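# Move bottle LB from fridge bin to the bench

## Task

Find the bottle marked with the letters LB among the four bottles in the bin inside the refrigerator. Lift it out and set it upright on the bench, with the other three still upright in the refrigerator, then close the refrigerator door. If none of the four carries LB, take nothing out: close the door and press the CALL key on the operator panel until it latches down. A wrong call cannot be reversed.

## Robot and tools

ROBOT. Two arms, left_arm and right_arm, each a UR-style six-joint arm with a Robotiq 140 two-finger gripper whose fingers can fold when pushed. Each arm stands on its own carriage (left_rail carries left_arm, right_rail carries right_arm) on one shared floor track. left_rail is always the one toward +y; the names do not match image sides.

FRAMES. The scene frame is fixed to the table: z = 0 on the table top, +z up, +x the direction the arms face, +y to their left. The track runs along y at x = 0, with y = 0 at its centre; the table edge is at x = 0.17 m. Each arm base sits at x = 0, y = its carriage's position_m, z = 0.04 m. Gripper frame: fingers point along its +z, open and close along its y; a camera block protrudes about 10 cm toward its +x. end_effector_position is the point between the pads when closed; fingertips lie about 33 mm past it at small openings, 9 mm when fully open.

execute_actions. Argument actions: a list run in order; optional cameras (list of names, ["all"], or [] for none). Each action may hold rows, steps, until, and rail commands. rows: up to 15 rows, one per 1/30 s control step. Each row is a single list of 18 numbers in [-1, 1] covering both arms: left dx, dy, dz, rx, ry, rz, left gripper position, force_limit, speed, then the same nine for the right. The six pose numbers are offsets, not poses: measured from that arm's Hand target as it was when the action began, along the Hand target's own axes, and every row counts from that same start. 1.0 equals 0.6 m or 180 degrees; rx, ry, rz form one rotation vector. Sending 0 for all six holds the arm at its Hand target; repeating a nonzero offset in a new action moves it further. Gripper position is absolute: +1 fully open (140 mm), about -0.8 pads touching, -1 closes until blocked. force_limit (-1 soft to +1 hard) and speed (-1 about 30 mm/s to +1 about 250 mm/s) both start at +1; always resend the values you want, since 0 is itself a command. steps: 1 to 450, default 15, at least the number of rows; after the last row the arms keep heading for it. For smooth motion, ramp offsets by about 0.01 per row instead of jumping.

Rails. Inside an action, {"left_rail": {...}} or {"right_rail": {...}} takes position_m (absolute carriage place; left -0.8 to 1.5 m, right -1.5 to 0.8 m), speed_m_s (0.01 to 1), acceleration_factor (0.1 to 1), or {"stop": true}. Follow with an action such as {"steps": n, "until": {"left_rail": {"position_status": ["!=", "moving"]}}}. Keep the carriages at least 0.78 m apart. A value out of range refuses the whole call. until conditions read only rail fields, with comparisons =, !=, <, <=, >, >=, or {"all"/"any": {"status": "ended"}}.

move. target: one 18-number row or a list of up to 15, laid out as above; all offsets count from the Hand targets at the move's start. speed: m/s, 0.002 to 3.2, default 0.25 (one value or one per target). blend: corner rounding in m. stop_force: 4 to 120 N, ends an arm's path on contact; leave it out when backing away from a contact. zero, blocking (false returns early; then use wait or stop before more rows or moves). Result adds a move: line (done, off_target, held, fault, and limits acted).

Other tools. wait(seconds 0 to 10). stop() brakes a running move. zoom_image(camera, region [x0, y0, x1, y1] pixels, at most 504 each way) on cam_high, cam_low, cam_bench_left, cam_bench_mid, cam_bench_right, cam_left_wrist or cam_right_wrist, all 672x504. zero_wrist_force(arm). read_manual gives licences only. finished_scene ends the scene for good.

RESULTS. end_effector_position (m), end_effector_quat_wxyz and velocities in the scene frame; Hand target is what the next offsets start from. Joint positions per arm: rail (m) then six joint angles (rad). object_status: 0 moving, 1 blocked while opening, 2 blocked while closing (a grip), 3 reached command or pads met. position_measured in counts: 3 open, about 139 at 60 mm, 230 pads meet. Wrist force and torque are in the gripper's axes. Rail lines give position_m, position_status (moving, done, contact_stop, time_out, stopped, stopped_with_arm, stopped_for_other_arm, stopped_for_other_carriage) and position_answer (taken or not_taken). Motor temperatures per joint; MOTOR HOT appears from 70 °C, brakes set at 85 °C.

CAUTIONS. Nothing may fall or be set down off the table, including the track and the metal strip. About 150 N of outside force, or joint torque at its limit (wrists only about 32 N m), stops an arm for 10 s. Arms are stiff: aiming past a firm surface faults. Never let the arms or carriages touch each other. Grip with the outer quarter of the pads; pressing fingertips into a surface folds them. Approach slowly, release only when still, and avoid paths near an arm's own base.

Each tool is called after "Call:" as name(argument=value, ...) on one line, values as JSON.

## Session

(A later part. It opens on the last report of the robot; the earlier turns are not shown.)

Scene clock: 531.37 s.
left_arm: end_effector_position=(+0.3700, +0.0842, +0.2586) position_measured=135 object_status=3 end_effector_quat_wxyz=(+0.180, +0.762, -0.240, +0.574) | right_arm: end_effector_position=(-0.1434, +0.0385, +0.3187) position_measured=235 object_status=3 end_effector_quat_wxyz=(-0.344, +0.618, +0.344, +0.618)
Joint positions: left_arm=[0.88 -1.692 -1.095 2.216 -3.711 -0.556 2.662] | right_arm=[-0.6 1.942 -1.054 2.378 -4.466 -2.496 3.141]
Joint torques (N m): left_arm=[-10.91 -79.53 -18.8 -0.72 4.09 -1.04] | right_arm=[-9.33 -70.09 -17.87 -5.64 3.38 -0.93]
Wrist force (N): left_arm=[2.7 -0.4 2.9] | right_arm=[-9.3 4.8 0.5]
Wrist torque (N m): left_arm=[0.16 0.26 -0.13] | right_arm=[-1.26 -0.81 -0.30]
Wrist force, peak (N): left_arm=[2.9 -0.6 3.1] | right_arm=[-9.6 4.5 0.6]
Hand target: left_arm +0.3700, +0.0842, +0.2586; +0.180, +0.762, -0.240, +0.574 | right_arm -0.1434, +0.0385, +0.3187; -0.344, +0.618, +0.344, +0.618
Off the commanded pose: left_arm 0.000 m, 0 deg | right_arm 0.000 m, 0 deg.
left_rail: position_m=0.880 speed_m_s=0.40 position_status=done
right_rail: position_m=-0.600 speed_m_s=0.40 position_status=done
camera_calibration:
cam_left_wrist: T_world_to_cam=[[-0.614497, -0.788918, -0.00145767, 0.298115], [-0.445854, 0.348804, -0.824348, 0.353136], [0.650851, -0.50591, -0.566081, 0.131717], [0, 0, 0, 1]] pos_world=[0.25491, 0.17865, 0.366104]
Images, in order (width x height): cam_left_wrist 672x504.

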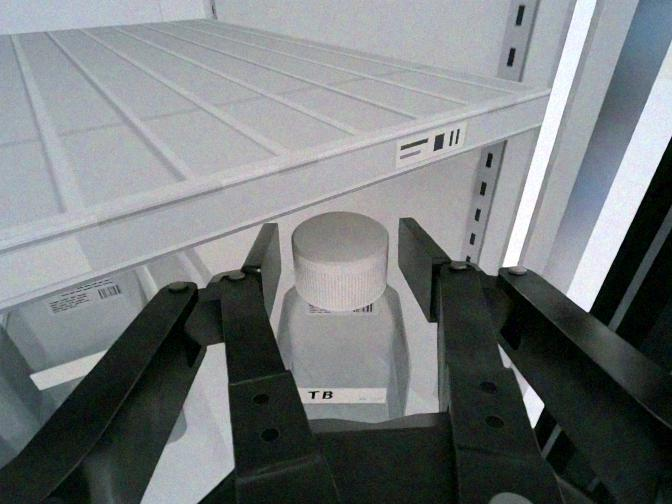

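Call:
move(target=[[0,0,-0.2,0,0,0,-0.05,0.1,-1,0,0,0,0,0,0,-1,1,0],[-0.07,-0.08,-0.2077,0.1932,0.0861,-0.0272,-0.05,0.1,-1,0,0,0,0,0,0,-1,1,0]], speed=0.15, cameras=["cam_left_wrist","cam_right_wrist"])

Call:
zoom_image(camera="cam_left_wrist", region=[220, 140, 460, 360])

Call:
zoom_image(camera="cam_right_wrist", region=[440, 120, 672, 340])

Scene clock: 546.60 s.
left_arm: end_effector_position=(+0.2897, +0.1987, +0.2528) position_measured=135 object_status=3 end_effector_quat_wxyz=(-0.001, +0.707, +0.001, +0.707) | right_arm: end_effector_position=(-0.1434, +0.0385, +0.3187) position_measured=235 object_status=3 end_effector_quat_wxyz=(-0.344, +0.618, +0.344, +0.618)
Joint positions: left_arm=[0.88 -1.903 -1.138 1.923 -0.787 -0.334 0.003] | right_arm=[-0.6 1.942 -1.054 2.378 -4.466 -2.496 3.141]
Joint torques (N m): left_arm=[12.51 -52.55 -44.41 5.09 -2.88 -1.88] | right_arm=[-8.37 -70.36 -19.15 -5.61 3.58 -0.78]
Wrist force (N): left_arm=[2.1 -0.2 3.7] | right_arm=[-9.2 4.5 0.5]
Wrist torque (N m): left_arm=[0.21 0.49 0.01] | right_arm=[-1.32 -0.81 -0.30]
Wrist force, peak (N): left_arm=[3.7 2.0 3.1] | right_arm=[-9.7 4.6 0.4]
Hand target: left_arm +0.2897, +0.1987, +0.2528; -0.001, +0.707, +0.001, +0.707 | right_arm -0.1434, +0.0385, +0.3187; -0.344, +0.618, +0.344, +0.618
Off the commanded pose: left_arm 0.000 m, 0 deg | right_arm 0.000 m, 0 deg.
left_rail: position_m=0.880 speed_m_s=0.40 position_status=done
right_rail: position_m=-0.600 speed_m_s=0.40 position_status=done
move: done
camera_calibration:
cam_left_wrist: T_world_to_cam=[[-0.0484861, -0.998689, -0.0163848, 0.220525], [-0.315876, 0.0308937, -0.948298, 0.32945], [0.947561, -0.0408037, -0.31696, -0.00276502], [0, 0, 0, 1]] pos_world=[0.117378, 0.209945, 0.315153]
cam_right_wrist: T_world_to_cam=[[0.829683, -0.558155, -0.00939713, 0.147379], [-0.202429, -0.285132, -0.936868, 0.273099], [0.520239, 0.779206, -0.349556, 0.338988], [0, 0, 0, 1]] pos_world=[-0.24335, -0.104012, 0.375738]
Images, in order (width x height): cam_left_wrist 672x504, cam_right_wrist 672x504.

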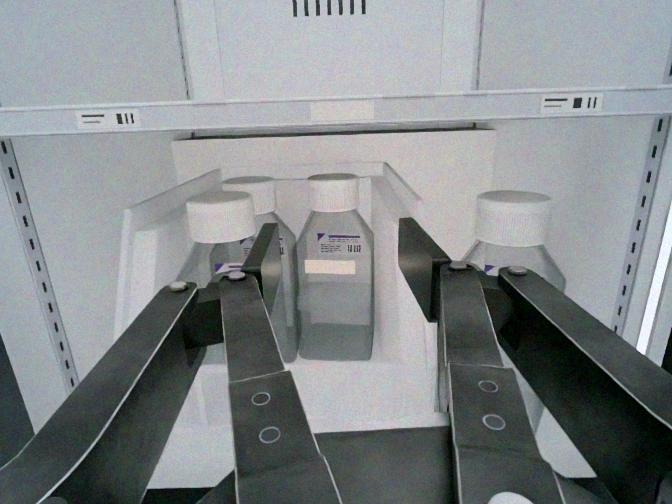

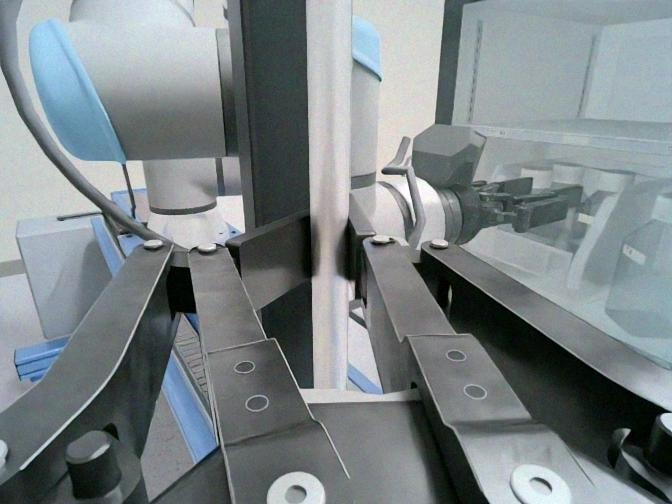

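Scaled by 2.100 from the camera's 672x504 image, which has a finer 960x720 frame.

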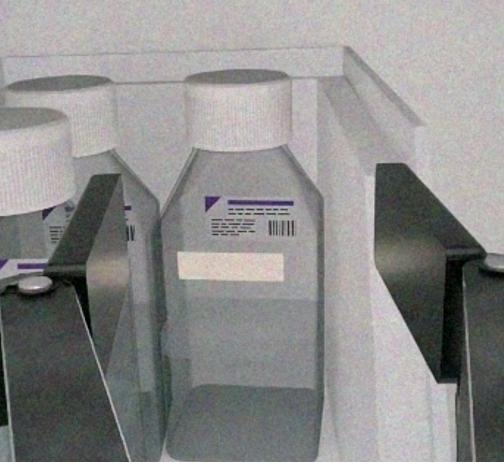

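Scaled by 2.172 from the camera's 672x504 image, which has a finer 960x720 frame.

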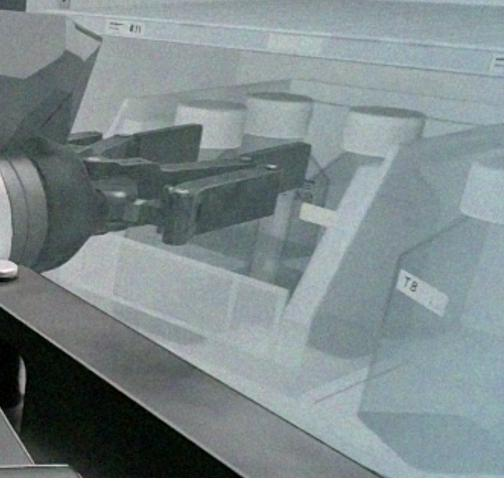

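Call:
move(target=[0,0.007,0.27,0,0,0,-0.05,0.1,-1,0,0,0,0,0,0,-1,1,0], speed=0.08, stop_force=8, cameras=["cam_left_wrist"])

Scene clock: 554.37 s.
left_arm: end_effector_position=(+0.4186, +0.1959, +0.2528) position_measured=135 object_status=3 end_effector_quat_wxyz=(-0.001, +0.707, +0.001, +0.707) | right_arm: end_effector_position=(-0.1433, +0.0385, +0.3187) position_measured=235 object_status=3 end_effector_quat_wxyz=(-0.344, +0.618, +0.344, +0.618)
Joint positions: left_arm=[0.88 -1.713 -1.131 1.912 -0.784 -0.144 0.004] | right_arm=[-0.6 1.942 -1.054 2.378 -4.466 -2.496 3.141]
Joint torques (N m): left_arm=[-15.41 -87.23 -23.24 -1.63 -2.29 0.4] | right_arm=[-4.28 -70.58 -19.28 -5.5 3.65 -0.66]
Wrist force (N): left_arm=[6.1 -0.6 5.2] | right_arm=[-10.6 4.2 0.2]
Wrist torque (N m): left_arm=[0.27 0.46 -0.18] | right_arm=[-1.26 -0.75 -0.31]
Wrist force, peak (N): left_arm=[9.8 -10.3 -14.3] | right_arm=[-9.4 7.2 1.7]
Hand target: left_arm +0.4186, +0.1959, +0.2528; -0.001, +0.707, +0.001, +0.707 (not the last commanded pose) | right_arm -0.1434, +0.0385, +0.3187; -0.344, +0.618, +0.344, +0.618
Off the commanded pose: left_arm 0.033 m, 0 deg | right_arm 0.000 m, 0 deg.
left_rail: position_m=0.880 speed_m_s=0.40 position_status=done
right_rail: position_m=-0.600 speed_m_s=0.40 position_status=done
move: contact (left_arm)
camera_calibration:
cam_left_wrist: T_world_to_cam=[[-0.0483582, -0.998697, -0.0163251, 0.223929], [-0.315792, 0.0307929, -0.948329, 0.370263], [0.947595, -0.0407041, -0.31687, -0.125077], [0, 0, 0, 1]] pos_world=[0.246277, 0.207145, 0.315153]
Images, in order (width x height): cam_left_wrist 672x504.

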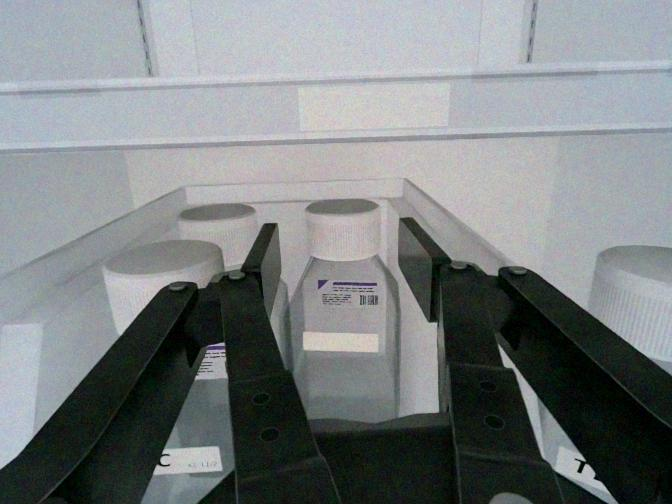

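Call:
move(target=[[0.004,-0.001,-0.05,0,0,0,-0.155,0.1,-1,0,0,0,0,0,0,-1,1,0],[0.0172,-0.0015,-0.04,0,0,0,-0.155,0.1,-1,0,0,0,0,0,0,-1,1,0]], speed=0.08)

Call:
move(target=[0,0,0.14,0,0,0,-0.155,0.1,-1,0,0,0,0,0,0,-1,1,0], speed=0.06, stop_force=8, cameras=["cam_left_wrist","cam_right_wrist"])

Scene clock: 564.33 s.
left_arm: end_effector_position=(+0.3946, +0.1967, +0.2630) position_measured=148 object_status=3 end_effector_quat_wxyz=(-0.001, +0.707, +0.001, +0.707) | right_arm: end_effector_position=(-0.1434, +0.0385, +0.3187) position_measured=235 object_status=3 end_effector_quat_wxyz=(-0.344, +0.618, +0.344, +0.618)
Joint positions: left_arm=[0.88 -1.749 -1.148 1.914 -0.769 -0.18 0.003] | right_arm=[-0.6 1.942 -1.054 2.378 -4.466 -2.496 3.141]
Joint torques (N m): left_arm=[9.83 -89.6 -44.71 4.17 2.14 -1.1] | right_arm=[14.36 -70.02 -18.55 -5.18 3.63 -0.57]
Wrist force (N): left_arm=[1.9 -0.1 4.0] | right_arm=[-9.5 4.2 0.3]
Wrist torque (N m): left_arm=[0.25 0.55 0.03] | right_arm=[-1.37 -0.84 -0.30]
Wrist force, peak (N): left_arm=[6.7 -0.9 5.6] | right_arm=[-10.9 3.8 0.4]
Hand target: left_arm +0.3947, +0.1967, +0.2631; -0.001, +0.707, +0.001, +0.707 | right_arm -0.1434, +0.0385, +0.3187; -0.344, +0.618, +0.344, +0.618
Off the commanded pose: left_arm 0.000 m, 0 deg | right_arm 0.000 m, 0 deg.
left_rail: position_m=0.880 speed_m_s=0.40 position_status=done
right_rail: position_m=-0.600 speed_m_s=0.40 position_status=done
move: done

Scene clock: 566.83 s.
left_arm: end_effector_position=(+0.4787, +0.1970, +0.2631) position_measured=148 object_status=3 end_effector_quat_wxyz=(-0.001, +0.707, +0.001, +0.707) | right_arm: end_effector_position=(-0.1434, +0.0385, +0.3187) position_measured=235 object_status=3 end_effector_quat_wxyz=(-0.344, +0.618, +0.344, +0.618)
Joint positions: left_arm=[0.88 -1.624 -1.134 1.891 -0.765 -0.056 0.009] | right_arm=[-0.6 1.942 -1.054 2.378 -4.466 -2.496 3.141]
Joint torques (N m): left_arm=[13.92 -57.06 -44.09 4.56 1.99 0.13] | right_arm=[15.06 -70.55 -18.36 -5.39 3.62 -0.47]
Wrist force (N): left_arm=[2.1 2.3 3.1] | right_arm=[-9.6 4.0 0.0]
Wrist torque (N m): left_arm=[0.38 0.55 -0.02] | right_arm=[-1.40 -0.83 -0.30]
Wrist force, peak (N): left_arm=[2.2 3.1 3.8] | right_arm=[-10.0 4.7 0.2]
Hand target: left_arm +0.4787, +0.1970, +0.2631; -0.001, +0.707, +0.001, +0.707 | right_arm -0.1434, +0.0385, +0.3187; -0.344, +0.618, +0.344, +0.618
Off the commanded pose: left_arm 0.000 m, 0 deg | right_arm 0.000 m, 0 deg.
left_rail: position_m=0.880 speed_m_s=0.40 position_status=done
right_rail: position_m=-0.600 speed_m_s=0.40 position_status=done
move: done
camera_calibration:
cam_left_wrist: T_world_to_cam=[[-0.0483582, -0.998697, -0.0163251, 0.228098], [-0.315792, 0.0307929, -0.948329, 0.398944], [0.947595, -0.0407041, -0.31687, -0.178624], [0, 0, 0, 1]] pos_world=[0.306277, 0.208245, 0.325453]
cam_right_wrist: T_world_to_cam=[[0.829712, -0.558112, -0.00941685, 0.147398], [-0.202414, -0.285109, -0.936879, 0.273109], [0.520198, 0.779246, -0.349528, 0.338972], [0, 0, 0, 1]] pos_world=[-0.24335, -0.104012, 0.375738]
Images, in order (width x height): cam_left_wrist 672x504, cam_right_wrist 672x504.

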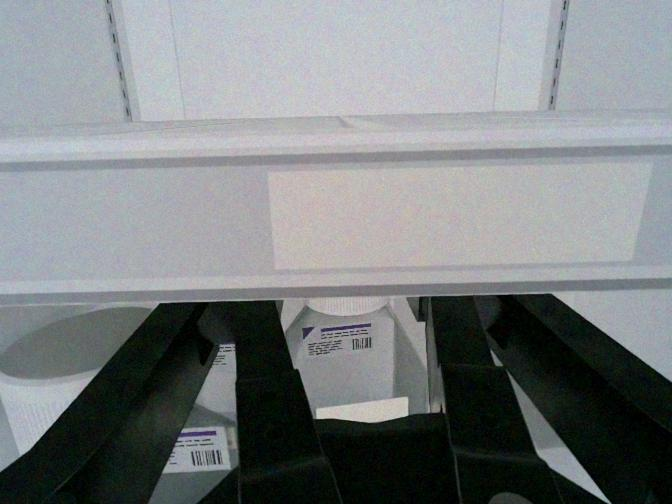

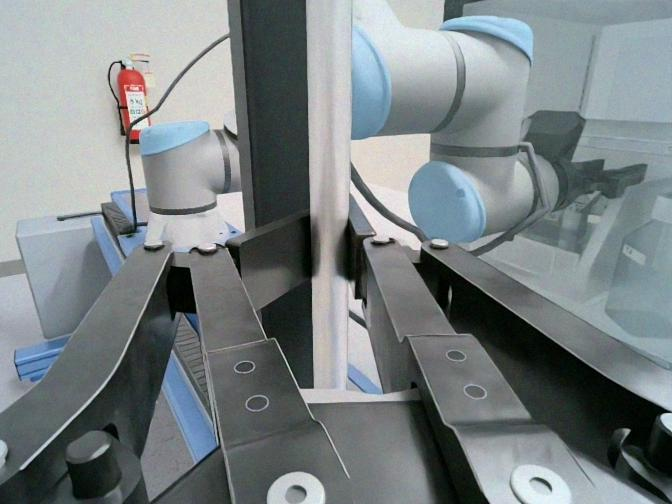

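Call:
move(target=[0,0.001,0.018,0,0,0,-0.155,0.1,-1,0,0,0,0,0,0,-1,1,0], speed=0.03, stop_force=7)

Call:
execute_actions(actions=[{"rows":[[0,0,0,0,0,0,-1,-0.5,-1,0,0,0,0,0,0,-1,1,0]],"steps":60}], cameras=["cam_left_wrist"])

Scene clock: 573.87 s.
left_arm: end_effector_position=(+0.4895, +0.1964, +0.2631) position_measured=148 object_status=3 end_effector_quat_wxyz=(-0.001, +0.707, +0.001, +0.707) | right_arm: end_effector_position=(-0.1434, +0.0385, +0.3187) position_measured=235 object_status=3 end_effector_quat_wxyz=(-0.344, +0.618, +0.344, +0.618)
Joint positions: left_arm=[0.88 -1.608 -1.13 1.886 -0.766 -0.04 0.011] | right_arm=[-0.6 1.942 -1.054 2.378 -4.466 -2.496 3.141]
Joint torques (N m): left_arm=[12.8 -65.99 -38.74 -1.3 2.05 1.19] | right_arm=[11.58 -70.55 -18.2 -5.51 3.83 -0.28]
Wrist force (N): left_arm=[2.1 1.7 3.3] | right_arm=[-10.0 4.2 0.6]
Wrist torque (N m): left_arm=[0.33 0.54 -0.01] | right_arm=[-1.37 -0.75 -0.30]
Wrist force, peak (N): left_arm=[2.2 2.2 3.7] | right_arm=[-10.2 4.5 0.0]
Hand target: left_arm +0.4895, +0.1964, +0.2631; -0.001, +0.707, +0.001, +0.707 | right_arm -0.1434, +0.0385, +0.3187; -0.344, +0.618, +0.344, +0.618
Off the commanded pose: left_arm 0.000 m, 0 deg | right_arm 0.000 m, 0 deg.
left_rail: position_m=0.880 speed_m_s=0.40 position_status=done
right_rail: position_m=-0.600 speed_m_s=0.40 position_status=done
move: done

Scene clock: 576.07 s.
left_arm: end_effector_position=(+0.4895, +0.1964, +0.2631) position_measured=159 object_status=2 end_effector_quat_wxyz=(-0.001, +0.707, +0.001, +0.707) | right_arm: end_effector_position=(-0.1434, +0.0385, +0.3187) position_measured=235 object_status=3 end_effector_quat_wxyz=(-0.344, +0.618, +0.344, +0.618)
Joint positions: left_arm=[0.88 -1.608 -1.13 1.886 -0.766 -0.04 0.011] | right_arm=[-0.6 1.942 -1.054 2.378 -4.466 -2.496 3.141]
Joint torques (N m): left_arm=[10.93 -88.48 -24.77 -1.37 1.86 1.05] | right_arm=[11.39 -71.06 -17.85 -5.46 3.93 -0.26]
Wrist force (N): left_arm=[3.0 2.1 3.4] | right_arm=[-9.4 4.2 0.1]
Wrist torque (N m): left_arm=[0.38 0.56 -0.05] | right_arm=[-1.36 -0.92 -0.30]
Wrist force, peak (N): left_arm=[2.8 1.9 3.8] | right_arm=[-10.2 4.2 0.4]
Hand target: left_arm +0.4895, +0.1964, +0.2631; -0.001, +0.707, +0.001, +0.707 | right_arm -0.1434, +0.0385, +0.3187; -0.344, +0.618, +0.344, +0.618
Off the commanded pose: left_arm 0.000 m, 0 deg | right_arm 0.000 m, 0 deg.
left_rail: position_m=0.880 speed_m_s=0.40 position_status=done
right_rail: position_m=-0.600 speed_m_s=0.40 position_status=done
camera_calibration:
cam_left_wrist: T_world_to_cam=[[-0.0483582, -0.998697, -0.0163251, 0.228021], [-0.315792, 0.0307929, -0.948329, 0.402373], [0.947595, -0.0407041, -0.31687, -0.188883], [0, 0, 0, 1]] pos_world=[0.317077, 0.207645, 0.325453]
Images, in order (width x height): cam_left_wrist 672x504.

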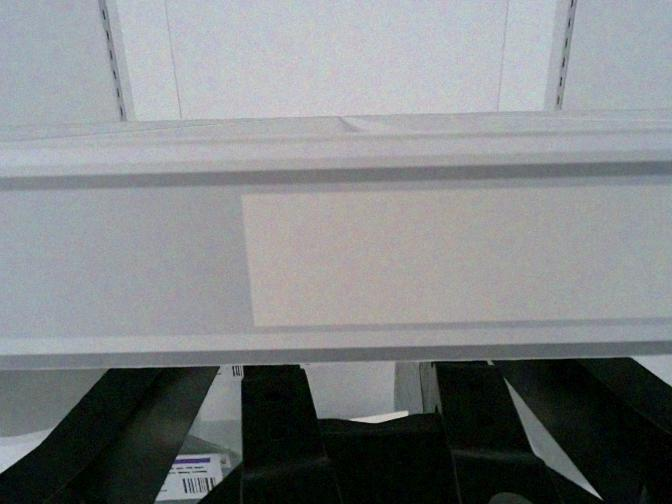

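Call:
move(target=[[0.004,0,-0.005,0,0,0,-1,-0.5,-1,0,0,0,0,0,0,-1,1,0],[0.004,-0.003,-0.155,0,0,0,-1,-0.5,-1,0,0,0,0,0,0,-1,1,0],[0,-0.003,-0.155,0,0,0,-1,-0.5,-1,0,0,0,0,0,0,-1,1,0]], speed=0.04, cameras=["cam_left_wrist","cam_right_wrist"])

Scene clock: 581.87 s.
left_arm: end_effector_position=(+0.3965, +0.1980, +0.2633) position_measured=159 object_status=2 end_effector_quat_wxyz=(-0.001, +0.707, +0.001, +0.707) | right_arm: end_effector_position=(-0.1434, +0.0385, +0.3187) position_measured=235 object_status=3 end_effector_quat_wxyz=(-0.344, +0.618, +0.344, +0.618)
Joint positions: left_arm=[0.88 -1.746 -1.149 1.916 -0.769 -0.178 0.003] | right_arm=[-0.6 1.942 -1.054 2.378 -4.466 -2.496 3.141]
Joint torques (N m): left_arm=[-14.35 -60.03 -27.62 -1.49 -2.8 0.68] | right_arm=[7.63 -70.35 -17.85 -5.46 3.73 -0.07]
Wrist force (N): left_arm=[-1.6 0.0 3.9] | right_arm=[-8.6 4.2 0.0]
Wrist torque (N m): left_arm=[0.27 0.49 0.04] | right_arm=[-1.38 -0.95 -0.29]
Wrist force, peak (N): left_arm=[3.3 2.1 3.5] | right_arm=[-10.2 4.4 0.5]
Hand target: left_arm +0.3964, +0.1980, +0.2631; -0.001, +0.707, +0.001, +0.707 | right_arm -0.1434, +0.0385, +0.3187; -0.344, +0.618, +0.344, +0.618
Off the commanded pose: left_arm 0.000 m, 0 deg | right_arm 0.000 m, 0 deg.
left_rail: position_m=0.880 speed_m_s=0.40 position_status=done
right_rail: position_m=-0.600 speed_m_s=0.40 position_status=done
move: done
camera_calibration:
cam_left_wrist: T_world_to_cam=[[-0.048294, -0.998703, -0.0161361, 0.225049], [-0.315799, 0.0305933, -0.948333, 0.373189], [0.947596, -0.040703, -0.316867, -0.100629], [0, 0, 0, 1]] pos_world=[0.224077, 0.209245, 0.325653]
cam_right_wrist: T_world_to_cam=[[0.829712, -0.558112, -0.00941685, 0.147398], [-0.202414, -0.285109, -0.936879, 0.273109], [0.520198, 0.779246, -0.349528, 0.338972], [0, 0, 0, 1]] pos_world=[-0.24335, -0.104012, 0.375738]
Images, in order (width x height): cam_left_wrist 672x504, cam_right_wrist 672x504.

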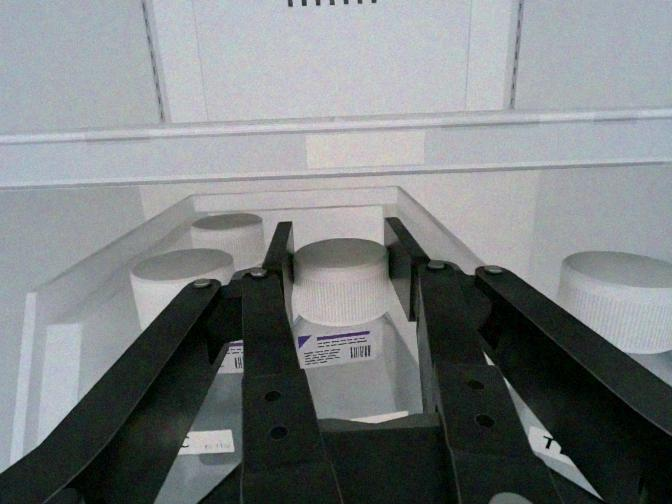

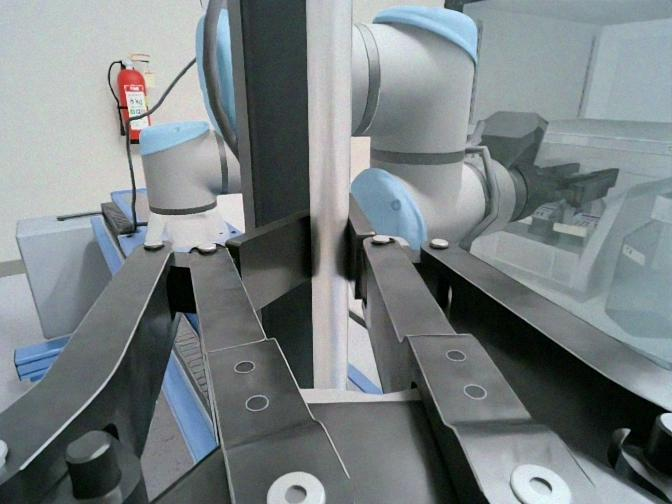

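Call:
move(target=[-0.012,0,0,0,0,0,-1,-0.5,-1,0,0,0,0,0,0,-1,1,0], speed=0.03, stop_force=5)

Call:
execute_actions(actions=[{"rows":[[0,0,0,0,0,0,-0.1,0.1,-1,0,0,0,0,0,0,-1,1,0]],"steps":40}])

Call:
move(target=[-0.015,0,0.018,0,0,0,-0.1,0.1,-1,0,0,0,0,0,0,-1,1,0], speed=0.05, stop_force=8, cameras=["cam_left_wrist"])

Scene clock: 586.47 s.
left_arm: end_effector_position=(+0.3964, +0.1980, +0.2621) position_measured=159 object_status=2 end_effector_quat_wxyz=(-0.001, +0.707, +0.001, +0.707) | right_arm: end_effector_position=(-0.1434, +0.0385, +0.3187) position_measured=235 object_status=3 end_effector_quat_wxyz=(-0.344, +0.618, +0.344, +0.618)
Joint positions: left_arm=[0.88 -1.746 -1.148 1.916 -0.771 -0.178 0.003] | right_arm=[-0.6 1.942 -1.054 2.378 -4.466 -2.496 3.141]
Joint torques (N m): left_arm=[-4.78 -88.73 -46.71 2 -2.48 0.98] | right_arm=[6.76 -70.86 -17.71 -5.27 3.8 0.07]
Wrist force (N): left_arm=[-1.3 -0.5 4.0] | right_arm=[-9.7 4.8 0.3]
Wrist torque (N m): left_arm=[0.19 0.51 0.07] | right_arm=[-1.28 -0.72 -0.30]
Wrist force, peak (N): left_arm=[14.0 3.2 4.3] | right_arm=[-11.6 3.9 0.2]
Hand target: left_arm +0.3964, +0.1980, +0.2621; -0.001, +0.707, +0.001, +0.707 (not the last commanded pose) | right_arm -0.1434, +0.0385, +0.3187; -0.344, +0.618, +0.344, +0.618
Off the commanded pose: left_arm 0.006 m, 0 deg | right_arm 0.000 m, 0 deg.
left_rail: position_m=0.880 speed_m_s=0.40 position_status=done
right_rail: position_m=-0.600 speed_m_s=0.40 position_status=done
move: contact (left_arm)

Scene clock: 588.00 s.
left_arm: end_effector_position=(+0.3964, +0.1979, +0.2622) position_measured=141 object_status=3 end_effector_quat_wxyz=(-0.001, +0.707, +0.001, +0.707) | right_arm: end_effector_position=(-0.1434, +0.0385, +0.3187) position_measured=235 object_status=3 end_effector_quat_wxyz=(-0.344, +0.618, +0.344, +0.618)
Joint positions: left_arm=[0.88 -1.746 -1.148 1.916 -0.771 -0.178 0.003] | right_arm=[-0.6 1.942 -1.054 2.378 -4.466 -2.496 3.141]
Joint torques (N m): left_arm=[5.42 -84.69 -33.36 2.04 -0.34 0.76] | right_arm=[6.22 -70.93 -17.58 -5.29 3.92 -0.05]
Wrist force (N): left_arm=[1.9 -0.5 3.9] | right_arm=[-9.8 4.6 0.3]
Wrist torque (N m): left_arm=[0.17 0.55 0.03] | right_arm=[-1.31 -0.81 -0.30]
Wrist force, peak (N): left_arm=[2.2 -0.5 4.2] | right_arm=[-10.1 4.8 0.5]
Hand target: left_arm +0.3964, +0.1980, +0.2621; -0.001, +0.707, +0.001, +0.707 | right_arm -0.1434, +0.0385, +0.3187; -0.344, +0.618, +0.344, +0.618
Off the commanded pose: left_arm 0.000 m, 0 deg | right_arm 0.000 m, 0 deg.
left_rail: position_m=0.880 speed_m_s=0.40 position_status=done
right_rail: position_m=-0.600 speed_m_s=0.40 position_status=done

Scene clock: 589.47 s.
left_arm: end_effector_position=(+0.4072, +0.1980, +0.2531) position_measured=141 object_status=3 end_effector_quat_wxyz=(-0.001, +0.707, +0.001, +0.707) | right_arm: end_effector_position=(-0.1434, +0.0385, +0.3187) position_measured=235 object_status=3 end_effector_quat_wxyz=(-0.344, +0.618, +0.344, +0.618)
Joint positions: left_arm=[0.88 -1.73 -1.136 1.919 -0.785 -0.162 0.003] | right_arm=[-0.6 1.942 -1.054 2.378 -4.466 -2.496 3.141]
Joint torques (N m): left_arm=[13.73 -54.77 -23.78 -2.12 1.93 1.07] | right_arm=[5.48 -71.18 -17.75 -5.35 3.86 -0.08]
Wrist force (N): left_arm=[2.6 0.2 3.6] | right_arm=[-9.9 4.2 0.4]
Wrist torque (N m): left_arm=[0.12 0.47 0.02] | right_arm=[-1.38 -0.79 -0.30]
Wrist force, peak (N): left_arm=[2.3 -0.4 4.3] | right_arm=[-10.2 4.3 0.5]
Hand target: left_arm +0.4072, +0.1980, +0.2531; -0.001, +0.707, +0.001, +0.707 | right_arm -0.1434, +0.0385, +0.3187; -0.344, +0.618, +0.344, +0.618
Off the commanded pose: left_arm 0.000 m, 0 deg | right_arm 0.000 m, 0 deg.
left_rail: position_m=0.880 speed_m_s=0.40 position_status=done
right_rail: position_m=-0.600 speed_m_s=0.40 position_status=done
move: done
camera_calibration:
cam_left_wrist: T_world_to_cam=[[-0.0482958, -0.998698, -0.0164518, 0.225506], [-0.315792, 0.0308934, -0.948325, 0.366861], [0.947599, -0.0406048, -0.316872, -0.114114], [0, 0, 0, 1]] pos_world=[0.234877, 0.209245, 0.315454]
Images, in order (width x height): cam_left_wrist 672x504.

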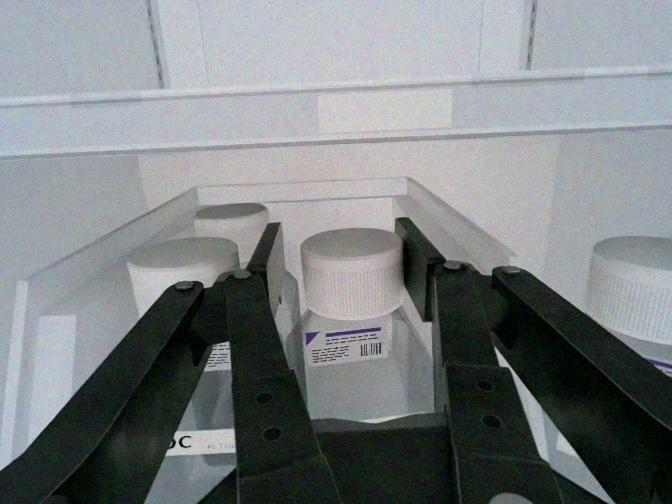

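Call:
move(target=[0,0.009,0,0,0,0,-0.1,0.1,-1,0,0,0,0,0,0,-1,1,0], speed=0.04)

Call:
execute_actions(actions=[{"rows":[[0,0,0,0,0,0,-1,0.1,-1,0,0,0,0,0,0,-1,1,0]],"steps":60}])

Call:
move(target=[[0.0635,0,-0.025,0,0,0,-1,0.1,-1,0,0,0,0,0,0,-1,1,0],[0.0635,0,-0.108,0,0,0,-1,0.1,-1,0,0,0,0,0,0,-1,1,0],[0.052,0,-0.133,0,0,0,-1,0.1,-1,0,0,0,0,0,0,-1,1,0],[0.052,0,-0.158,0,0,0,-1,0.1,-1,0,0,0,0,0,0,-1,1,0],[0.06,0,-0.192,0,0,0,-1,0.1,-1,0,0,0,0,0,0,-1,1,0],[0.072,0,-0.242,0,0,0,-1,0.1,-1,0,0,0,0,0,0,-1,1,0],[0.122,0,-0.292,0,0,0,-1,0.1,-1,0,0,0,0,0,0,-1,1,0]], speed=0.05, blend=0.004, stop_force=22, cameras=["cam_left_wrist","cam_right_wrist"])

Call:
zoom_image(camera="cam_right_wrist", region=[440, 120, 640, 310])

Scene clock: 595.77 s.
left_arm: end_effector_position=(+0.4073, +0.1927, +0.2531) position_measured=141 object_status=3 end_effector_quat_wxyz=(-0.001, +0.707, +0.001, +0.707) | right_arm: end_effector_position=(-0.1434, +0.0385, +0.3187) position_measured=235 object_status=3 end_effector_quat_wxyz=(-0.344, +0.618, +0.344, +0.618)
Joint positions: left_arm=[0.88 -1.729 -1.129 1.908 -0.781 -0.161 0.004] | right_arm=[-0.6 1.942 -1.054 2.378 -4.466 -2.496 3.141]
Joint torques (N m): left_arm=[12.92 -57.71 -46.01 2.03 2.56 -1.02] | right_arm=[2.73 -70.8 -17.4 -5.37 3.88 0]
Wrist force (N): left_arm=[2.2 -0.5 4.1] | right_arm=[-9.7 4.3 0.4]
Wrist torque (N m): left_arm=[0.17 0.49 0.03] | right_arm=[-1.39 -0.84 -0.31]
Wrist force, peak (N): left_arm=[2.7 0.1 3.9] | right_arm=[-10.5 4.2 0.4]
Hand target: left_arm +0.4073, +0.1926, +0.2531; -0.001, +0.707, +0.001, +0.707 | right_arm -0.1434, +0.0385, +0.3187; -0.344, +0.618, +0.344, +0.618
Off the commanded pose: left_arm 0.000 m, 0 deg | right_arm 0.000 m, 0 deg.
left_rail: position_m=0.880 speed_m_s=0.40 position_status=done
right_rail: position_m=-0.600 speed_m_s=0.40 position_status=done
move: done

Scene clock: 598.77 s.
left_arm: end_effector_position=(+0.4073, +0.1926, +0.2531) position_measured=255 object_status=0 end_effector_quat_wxyz=(-0.001, +0.707, +0.001, +0.707) | right_arm: end_effector_position=(-0.1434, +0.0385, +0.3187) position_measured=235 object_status=3 end_effector_quat_wxyz=(-0.344, +0.618, +0.344, +0.618)
Joint positions: left_arm=[0.88 -1.729 -1.129 1.907 -0.781 -0.161 0.003] | right_arm=[-0.6 1.942 -1.054 2.378 -4.466 -2.496 3.141]
Joint torques (N m): left_arm=[-8.47 -72.38 -25.57 2.08 -2.33 -0.82] | right_arm=[2.07 -71.35 -17.72 -5.17 4.04 0.19]
Wrist force (N): left_arm=[2.6 0.4 4.4] | right_arm=[-9.9 4.6 0.3]
Wrist torque (N m): left_arm=[0.29 0.47 0.03] | right_arm=[-1.34 -0.82 -0.30]
Wrist force, peak (N): left_arm=[18.1 0.1 8.3] | right_arm=[-12.3 3.5 0.1]
Hand target: left_arm +0.4073, +0.1926, +0.2531; -0.001, +0.707, +0.001, +0.707 | right_arm -0.1434, +0.0385, +0.3187; -0.344, +0.618, +0.344, +0.618
Off the commanded pose: left_arm 0.000 m, 0 deg | right_arm 0.000 m, 0 deg.
left_rail: position_m=0.880 speed_m_s=0.40 position_status=done
right_rail: position_m=-0.600 speed_m_s=0.40 position_status=done

Scene clock: 604.17 s.
left_arm: end_effector_position=(+0.2321, +0.1921, +0.3264) position_measured=255 object_status=3 end_effector_quat_wxyz=(-0.001, +0.707, +0.001, +0.707) | right_arm: end_effector_position=(-0.1434, +0.0385, +0.3187) position_measured=235 object_status=3 end_effector_quat_wxyz=(-0.344, +0.618, +0.344, +0.618)
Joint positions: left_arm=[0.88 -1.979 -1.203 1.854 -0.651 -0.411 0.002] | right_arm=[-0.6 1.942 -1.054 2.378 -4.466 -2.496 3.141]
Joint torques (N m): left_arm=[-13.98 -86.15 -48.92 5.59 -2.9 -2.33] | right_arm=[-0.2 -70.9 -16.92 -5.16 4.01 0.07]
Wrist force (N): left_arm=[2.8 -0.2 3.6] | right_arm=[-10.7 3.9 0.3]
Wrist torque (N m): left_arm=[0.22 0.35 0.00] | right_arm=[-1.40 -0.72 -0.31]
Wrist force, peak (N): left_arm=[1.8 0.4 5.0] | right_arm=[-11.0 4.6 0.7]
Hand target: left_arm +0.2321, +0.1921, +0.3264; -0.001, +0.707, +0.001, +0.707 | right_arm -0.1434, +0.0385, +0.3187; -0.344, +0.618, +0.344, +0.618
Off the commanded pose: left_arm 0.000 m, 0 deg | right_arm 0.000 m, 0 deg.
left_rail: position_m=0.880 speed_m_s=0.40 position_status=done
right_rail: position_m=-0.600 speed_m_s=0.40 position_status=done
move: done
camera_calibration:
cam_left_wrist: T_world_to_cam=[[-0.0482958, -0.998698, -0.0164518, 0.212363], [-0.315792, 0.0308934, -0.948325, 0.38126], [0.947599, -0.0406048, -0.316872, 0.0747974], [0, 0, 0, 1]] pos_world=[0.0597772, 0.203345, 0.388754]
cam_right_wrist: T_world_to_cam=[[0.829712, -0.558112, -0.00941685, 0.147398], [-0.202414, -0.285109, -0.936879, 0.273109], [0.520198, 0.779246, -0.349528, 0.338972], [0, 0, 0, 1]] pos_world=[-0.24335, -0.104012, 0.375738]
Images, in order (width x height): cam_left_wrist 672x504, cam_right_wrist 672x504.

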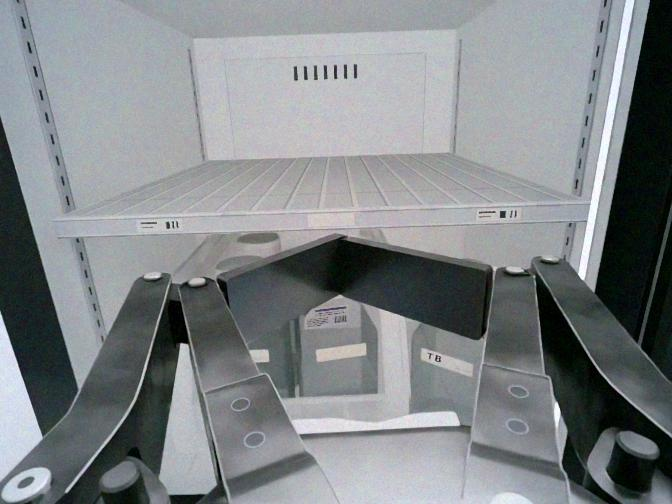

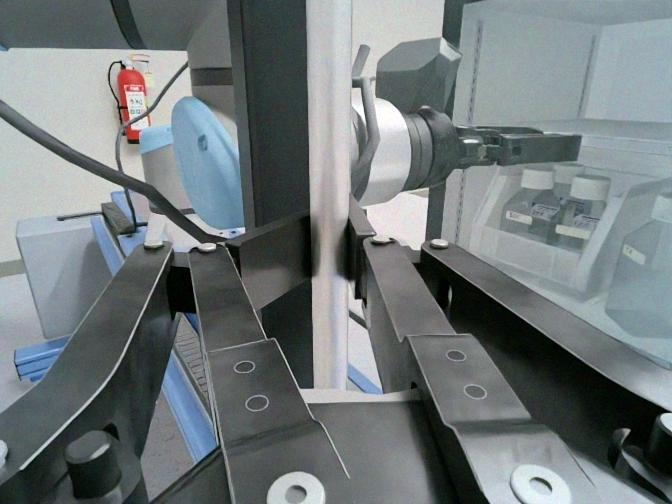

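Scaled by 2.520 from the camera's 672x504 image, which has a finer 960x720 frame.

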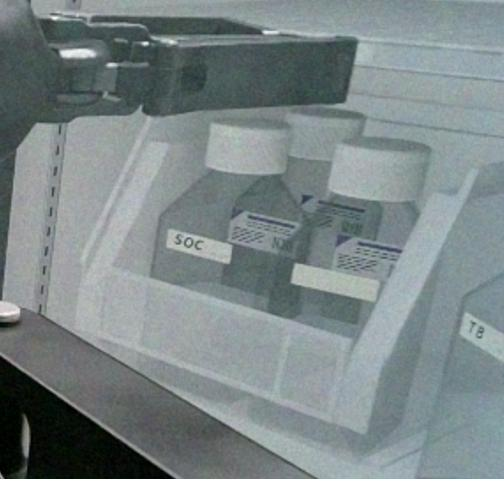

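Call:
execute_actions(actions=[{"rows":[[0,0,0,0,0,0,0.6,0.1,0,0,0,0,0,0,0,-1,1,0]],"steps":40},{"rows":[[0,0,0,0,0,0,-0.08,0.1,0,0,0,0,0,0,0,-1,1,0]],"steps":40}])

Call:
move(target=[-0.122,0,0.12,0,0,0,-0.08,0.1,0,0,0,0,0,0,0,-1,1,0], speed=0.15, cameras=["cam_left_wrist"])

Call:
zoom_image(camera="cam_left_wrist", region=[220, 140, 460, 360])

Scene clock: 611.40 s.
left_arm: end_effector_position=(+0.2321, +0.1921, +0.3264) position_measured=139 object_status=3 end_effector_quat_wxyz=(-0.001, +0.707, +0.001, +0.707) | right_arm: end_effector_position=(-0.1434, +0.0385, +0.3187) position_measured=235 object_status=3 end_effector_quat_wxyz=(-0.344, +0.618, +0.344, +0.618)
Joint positions: left_arm=[0.88 -1.979 -1.203 1.854 -0.651 -0.411 0.002] | right_arm=[-0.6 1.942 -1.054 2.378 -4.466 -2.496 3.141]
Joint torques (N m): left_arm=[1.95 -60.05 -29.36 -0.89 2.65 1.08] | right_arm=[-3.01 -71.21 -17.06 -5.09 4.05 0.23]
Wrist force (N): left_arm=[3.1 -0.3 3.7] | right_arm=[-10.2 4.1 0.1]
Wrist torque (N m): left_arm=[0.21 0.29 -0.01] | right_arm=[-1.36 -0.81 -0.31]
Wrist force, peak (N): left_arm=[2.6 -4.9 3.7] | right_arm=[-10.8 4.2 0.1]
Hand target: left_arm +0.2321, +0.1921, +0.3264; -0.001, +0.707, +0.001, +0.707 | right_arm -0.1434, +0.0385, +0.3187; -0.344, +0.618, +0.344, +0.618
Off the commanded pose: left_arm 0.000 m, 0 deg | right_arm 0.000 m, 0 deg.
left_rail: position_m=0.880 speed_m_s=0.40 position_status=done
right_rail: position_m=-0.600 speed_m_s=0.40 position_status=done

Scene clock: 612.67 s.
left_arm: end_effector_position=(+0.3039, +0.1924, +0.2533) position_measured=139 object_status=3 end_effector_quat_wxyz=(-0.001, +0.707, +0.001, +0.707) | right_arm: end_effector_position=(-0.1434, +0.0385, +0.3187) position_measured=235 object_status=3 end_effector_quat_wxyz=(-0.344, +0.618, +0.344, +0.618)
Joint positions: left_arm=[0.88 -1.879 -1.131 1.911 -0.781 -0.311 0.002] | right_arm=[-0.6 1.942 -1.054 2.378 -4.466 -2.496 3.141]
Joint torques (N m): left_arm=[11.02 -54.45 -24.24 -1.85 2.83 1.06] | right_arm=[-2.9 -70.01 -17.57 -5.11 4.18 0.26]
Wrist force (N): left_arm=[2.9 -0.2 3.8] | right_arm=[-10.3 3.9 0.1]
Wrist torque (N m): left_arm=[0.23 0.32 0.02] | right_arm=[-1.38 -0.79 -0.31]
Wrist force, peak (N): left_arm=[3.5 -1.2 4.0] | right_arm=[-10.8 3.9 -0.2]
Hand target: left_arm +0.3041, +0.1923, +0.2532; -0.001, +0.707, +0.001, +0.707 | right_arm -0.1434, +0.0385, +0.3187; -0.344, +0.618, +0.344, +0.618
Off the commanded pose: left_arm 0.000 m, 0 deg | right_arm 0.000 m, 0 deg.
left_rail: position_m=0.880 speed_m_s=0.40 position_status=done
right_rail: position_m=-0.600 speed_m_s=0.40 position_status=done
move: done
camera_calibration:
cam_left_wrist: T_world_to_cam=[[-0.0482955, -0.998697, -0.0164574, 0.214929], [-0.315702, 0.0308947, -0.948355, 0.3346], [0.947629, -0.0406057, -0.316783, -0.0164236], [0, 0, 0, 1]] pos_world=[0.131577, 0.203645, 0.315654]
Images, in order (width x height): cam_left_wrist 672x504.

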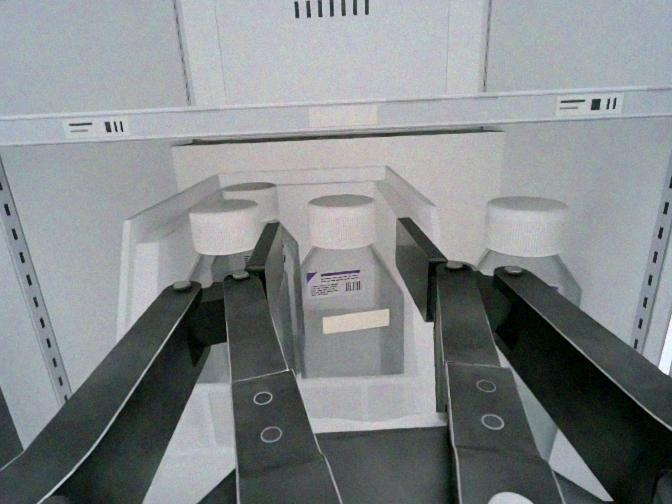

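Scaled by 2.100 from the camera's 672x504 image, which has a finer 960x720 frame.

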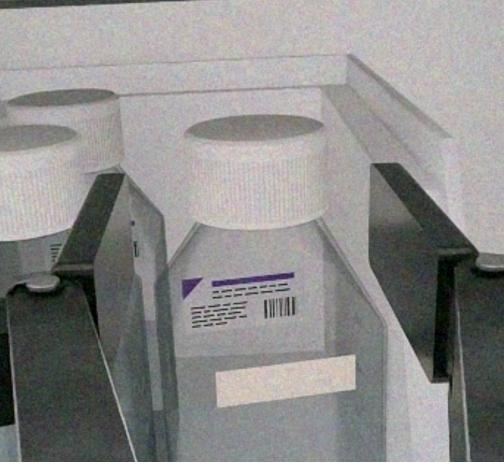

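Call:
move(target=[0,0.001,0.145,0,0,0,-0.08,0.1,0,0,0,0,0,0,0,-1,1,0], speed=0.08, stop_force=8)

Call:
execute_actions(actions=[{"rows":[[0,0,0,0,0,0,-1,0.1,-1,0,0,0,0,0,0,-1,1,0]],"steps":70}], cameras=["cam_left_wrist"])

Scene clock: 619.50 s.
left_arm: end_effector_position=(+0.3911, +0.1919, +0.2531) position_measured=139 object_status=3 end_effector_quat_wxyz=(-0.001, +0.707, +0.001, +0.707) | right_arm: end_effector_position=(-0.1434, +0.0385, +0.3187) position_measured=235 object_status=3 end_effector_quat_wxyz=(-0.344, +0.618, +0.344, +0.618)
Joint positions: left_arm=[0.88 -1.753 -1.13 1.909 -0.781 -0.184 0.003] | right_arm=[-0.6 1.942 -1.054 2.378 -4.466 -2.496 3.141]
Joint torques (N m): left_arm=[12.73 -58.06 -44.04 2.02 2.45 -1.2] | right_arm=[-5.89 -70.7 -17.2 -5.02 4.25 0.33]
Wrist force (N): left_arm=[2.6 -0.5 4.1] | right_arm=[-10.3 3.8 0.0]
Wrist torque (N m): left_arm=[0.16 0.40 0.04] | right_arm=[-1.41 -0.80 -0.31]
Wrist force, peak (N): left_arm=[2.8 -0.3 4.6] | right_arm=[-11.1 4.1 -0.2]
Hand target: left_arm +0.3911, +0.1919, +0.2531; -0.001, +0.707, +0.001, +0.707 | right_arm -0.1434, +0.0385, +0.3187; -0.344, +0.618, +0.344, +0.618
Off the commanded pose: left_arm 0.000 m, 0 deg | right_arm 0.000 m, 0 deg.
left_rail: position_m=0.880 speed_m_s=0.40 position_status=done
right_rail: position_m=-0.600 speed_m_s=0.40 position_status=done
move: done

Scene clock: 622.03 s.
left_arm: end_effector_position=(+0.3911, +0.1919, +0.2531) position_measured=161 object_status=2 end_effector_quat_wxyz=(-0.001, +0.707, +0.001, +0.707) | right_arm: end_effector_position=(-0.1434, +0.0385, +0.3187) position_measured=235 object_status=3 end_effector_quat_wxyz=(-0.344, +0.618, +0.344, +0.618)
Joint positions: left_arm=[0.88 -1.752 -1.13 1.909 -0.781 -0.184 0.003] | right_arm=[-0.6 1.942 -1.054 2.378 -4.466 -2.496 3.141]
Joint torques (N m): left_arm=[0.22 -70.68 -34.52 2 -2.19 -1.32] | right_arm=[-6.12 -71.03 -17.24 -5.08 4.14 0.33]
Wrist force (N): left_arm=[2.4 0.5 4.3] | right_arm=[-10.0 3.9 0.1]
Wrist torque (N m): left_arm=[0.22 0.37 -0.22] | right_arm=[-1.34 -0.86 -0.30]
Wrist force, peak (N): left_arm=[2.6 0.7 4.3] | right_arm=[-10.8 4.2 0.3]
Hand target: left_arm +0.3911, +0.1919, +0.2531; -0.001, +0.707, +0.001, +0.707 | right_arm -0.1434, +0.0385, +0.3187; -0.344, +0.618, +0.344, +0.618
Off the commanded pose: left_arm 0.000 m, 0 deg | right_arm 0.000 m, 0 deg.
left_rail: position_m=0.880 speed_m_s=0.40 position_status=done
right_rail: position_m=-0.600 speed_m_s=0.40 position_status=done
camera_calibration:
cam_left_wrist: T_world_to_cam=[[-0.0482958, -0.998698, -0.0164518, 0.218632], [-0.315792, 0.0308934, -0.948325, 0.361933], [0.947599, -0.0406048, -0.316872, -0.0990109], [0, 0, 0, 1]] pos_world=[0.218677, 0.203145, 0.315454]
Images, in order (width x height): cam_left_wrist 672x504.

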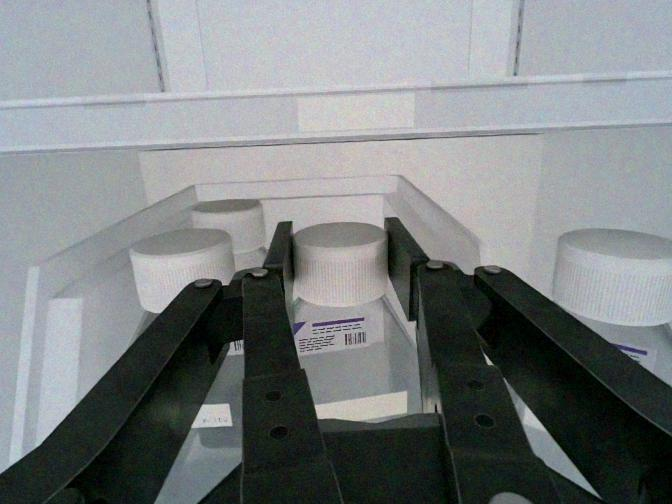

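Good. Same extraction path as TB.

Call:
move(target=[[0.063,0,-0.0117,0,0,0,-1,0.1,-1,0,0,0,0,0,0,-1,1,0],[0.063,0,-0.083,0,0,0,-1,0.1,-1,0,0,0,0,0,0,-1,1,0],[0.0515,0,-0.108,0,0,0,-1,0.1,-1,0,0,0,0,0,0,-1,1,0],[0.0515,0,-0.133,0,0,0,-1,0.1,-1,0,0,0,0,0,0,-1,1,0],[0.06,0,-0.167,0,0,0,-1,0.1,-1,0,0,0,0,0,0,-1,1,0],[0.0715,0,-0.217,0,0,0,-1,0.1,-1,0,0,0,0,0,0,-1,1,0],[0.1225,0,-0.267,0,0,0,-1,0.1,-1,0,0,0,0,0,0,-1,1,0]], speed=0.05, blend=0.004, stop_force=22, cameras=["cam_left_wrist","cam_right_wrist"])

Call:
zoom_image(camera="cam_right_wrist", region=[440, 120, 640, 310])

Scene clock: 631.97 s.
left_arm: end_effector_position=(+0.2309, +0.1915, +0.3267) position_measured=161 object_status=2 end_effector_quat_wxyz=(-0.001, +0.707, +0.001, +0.707) | right_arm: end_effector_position=(-0.1434, +0.0385, +0.3187) position_measured=235 object_status=3 end_effector_quat_wxyz=(-0.344, +0.618, +0.344, +0.618)
Joint positions: left_arm=[0.88 -1.981 -1.202 1.852 -0.65 -0.412 0.002] | right_arm=[-0.6 1.942 -1.054 2.378 -4.466 -2.496 3.141]
Joint torques (N m): left_arm=[-14.22 -89.03 -49.65 5.85 -2.76 -1.01] | right_arm=[-8.26 -70.47 -16.87 -5.19 4.12 0.49]
Wrist force (N): left_arm=[0.3 -0.6 6.2] | right_arm=[-9.6 3.6 -0.2]
Wrist torque (N m): left_arm=[0.16 0.42 0.05] | right_arm=[-1.32 -0.84 -0.30]
Wrist force, peak (N): left_arm=[-0.5 -1.6 7.1] | right_arm=[-10.7 4.1 0.4]
Hand target: left_arm +0.2309, +0.1915, +0.3267; -0.001, +0.707, +0.001, +0.707 | right_arm -0.1434, +0.0385, +0.3187; -0.344, +0.618, +0.344, +0.618
Off the commanded pose: left_arm 0.000 m, 0 deg | right_arm 0.000 m, 0 deg.
left_rail: position_m=0.880 speed_m_s=0.40 position_status=done
right_rail: position_m=-0.600 speed_m_s=0.40 position_status=done
move: done
camera_calibration:
cam_left_wrist: T_world_to_cam=[[-0.0482958, -0.998698, -0.0164518, 0.211711], [-0.315792, 0.0308934, -0.948325, 0.381184], [0.947599, -0.0406048, -0.316872, 0.0760052], [0, 0, 0, 1]] pos_world=[0.0585772, 0.202745, 0.389054]
cam_right_wrist: T_world_to_cam=[[0.829683, -0.558155, -0.00939713, 0.147378], [-0.202429, -0.285132, -0.936868, 0.273005], [0.520239, 0.779206, -0.349556, 0.338953], [0, 0, 0, 1]] pos_world=[-0.24335, -0.104012, 0.375638]
Images, in order (width x height): cam_left_wrist 672x504, cam_right_wrist 672x504.

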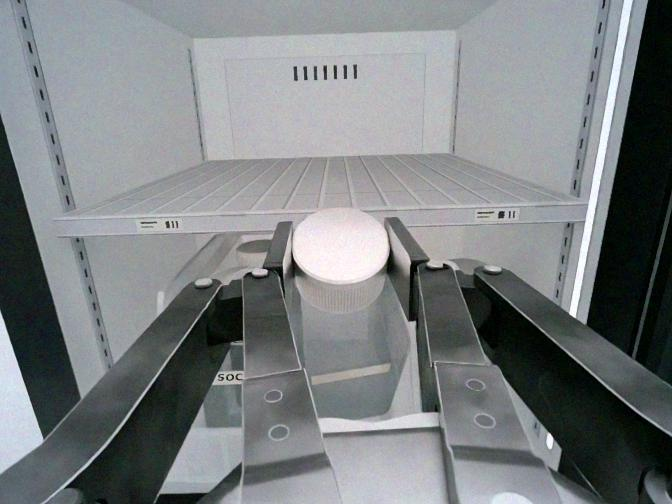

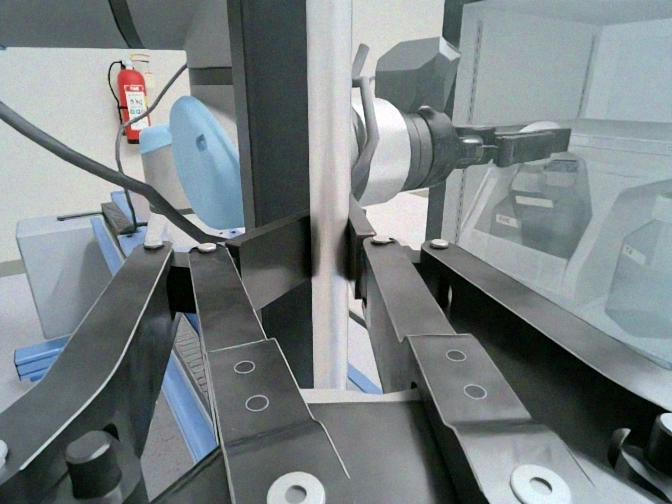

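Scaled by 2.520 from the camera's 672x504 image, which has a finer 960x720 frame.

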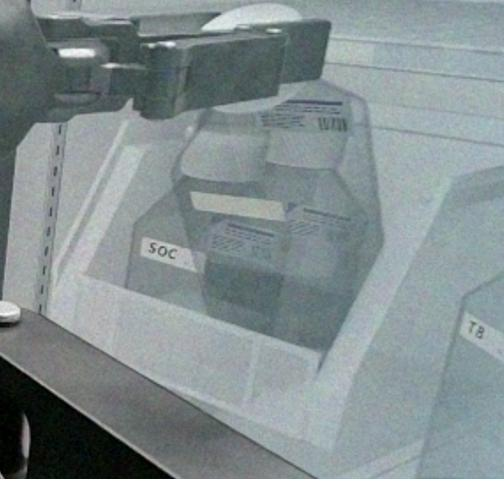

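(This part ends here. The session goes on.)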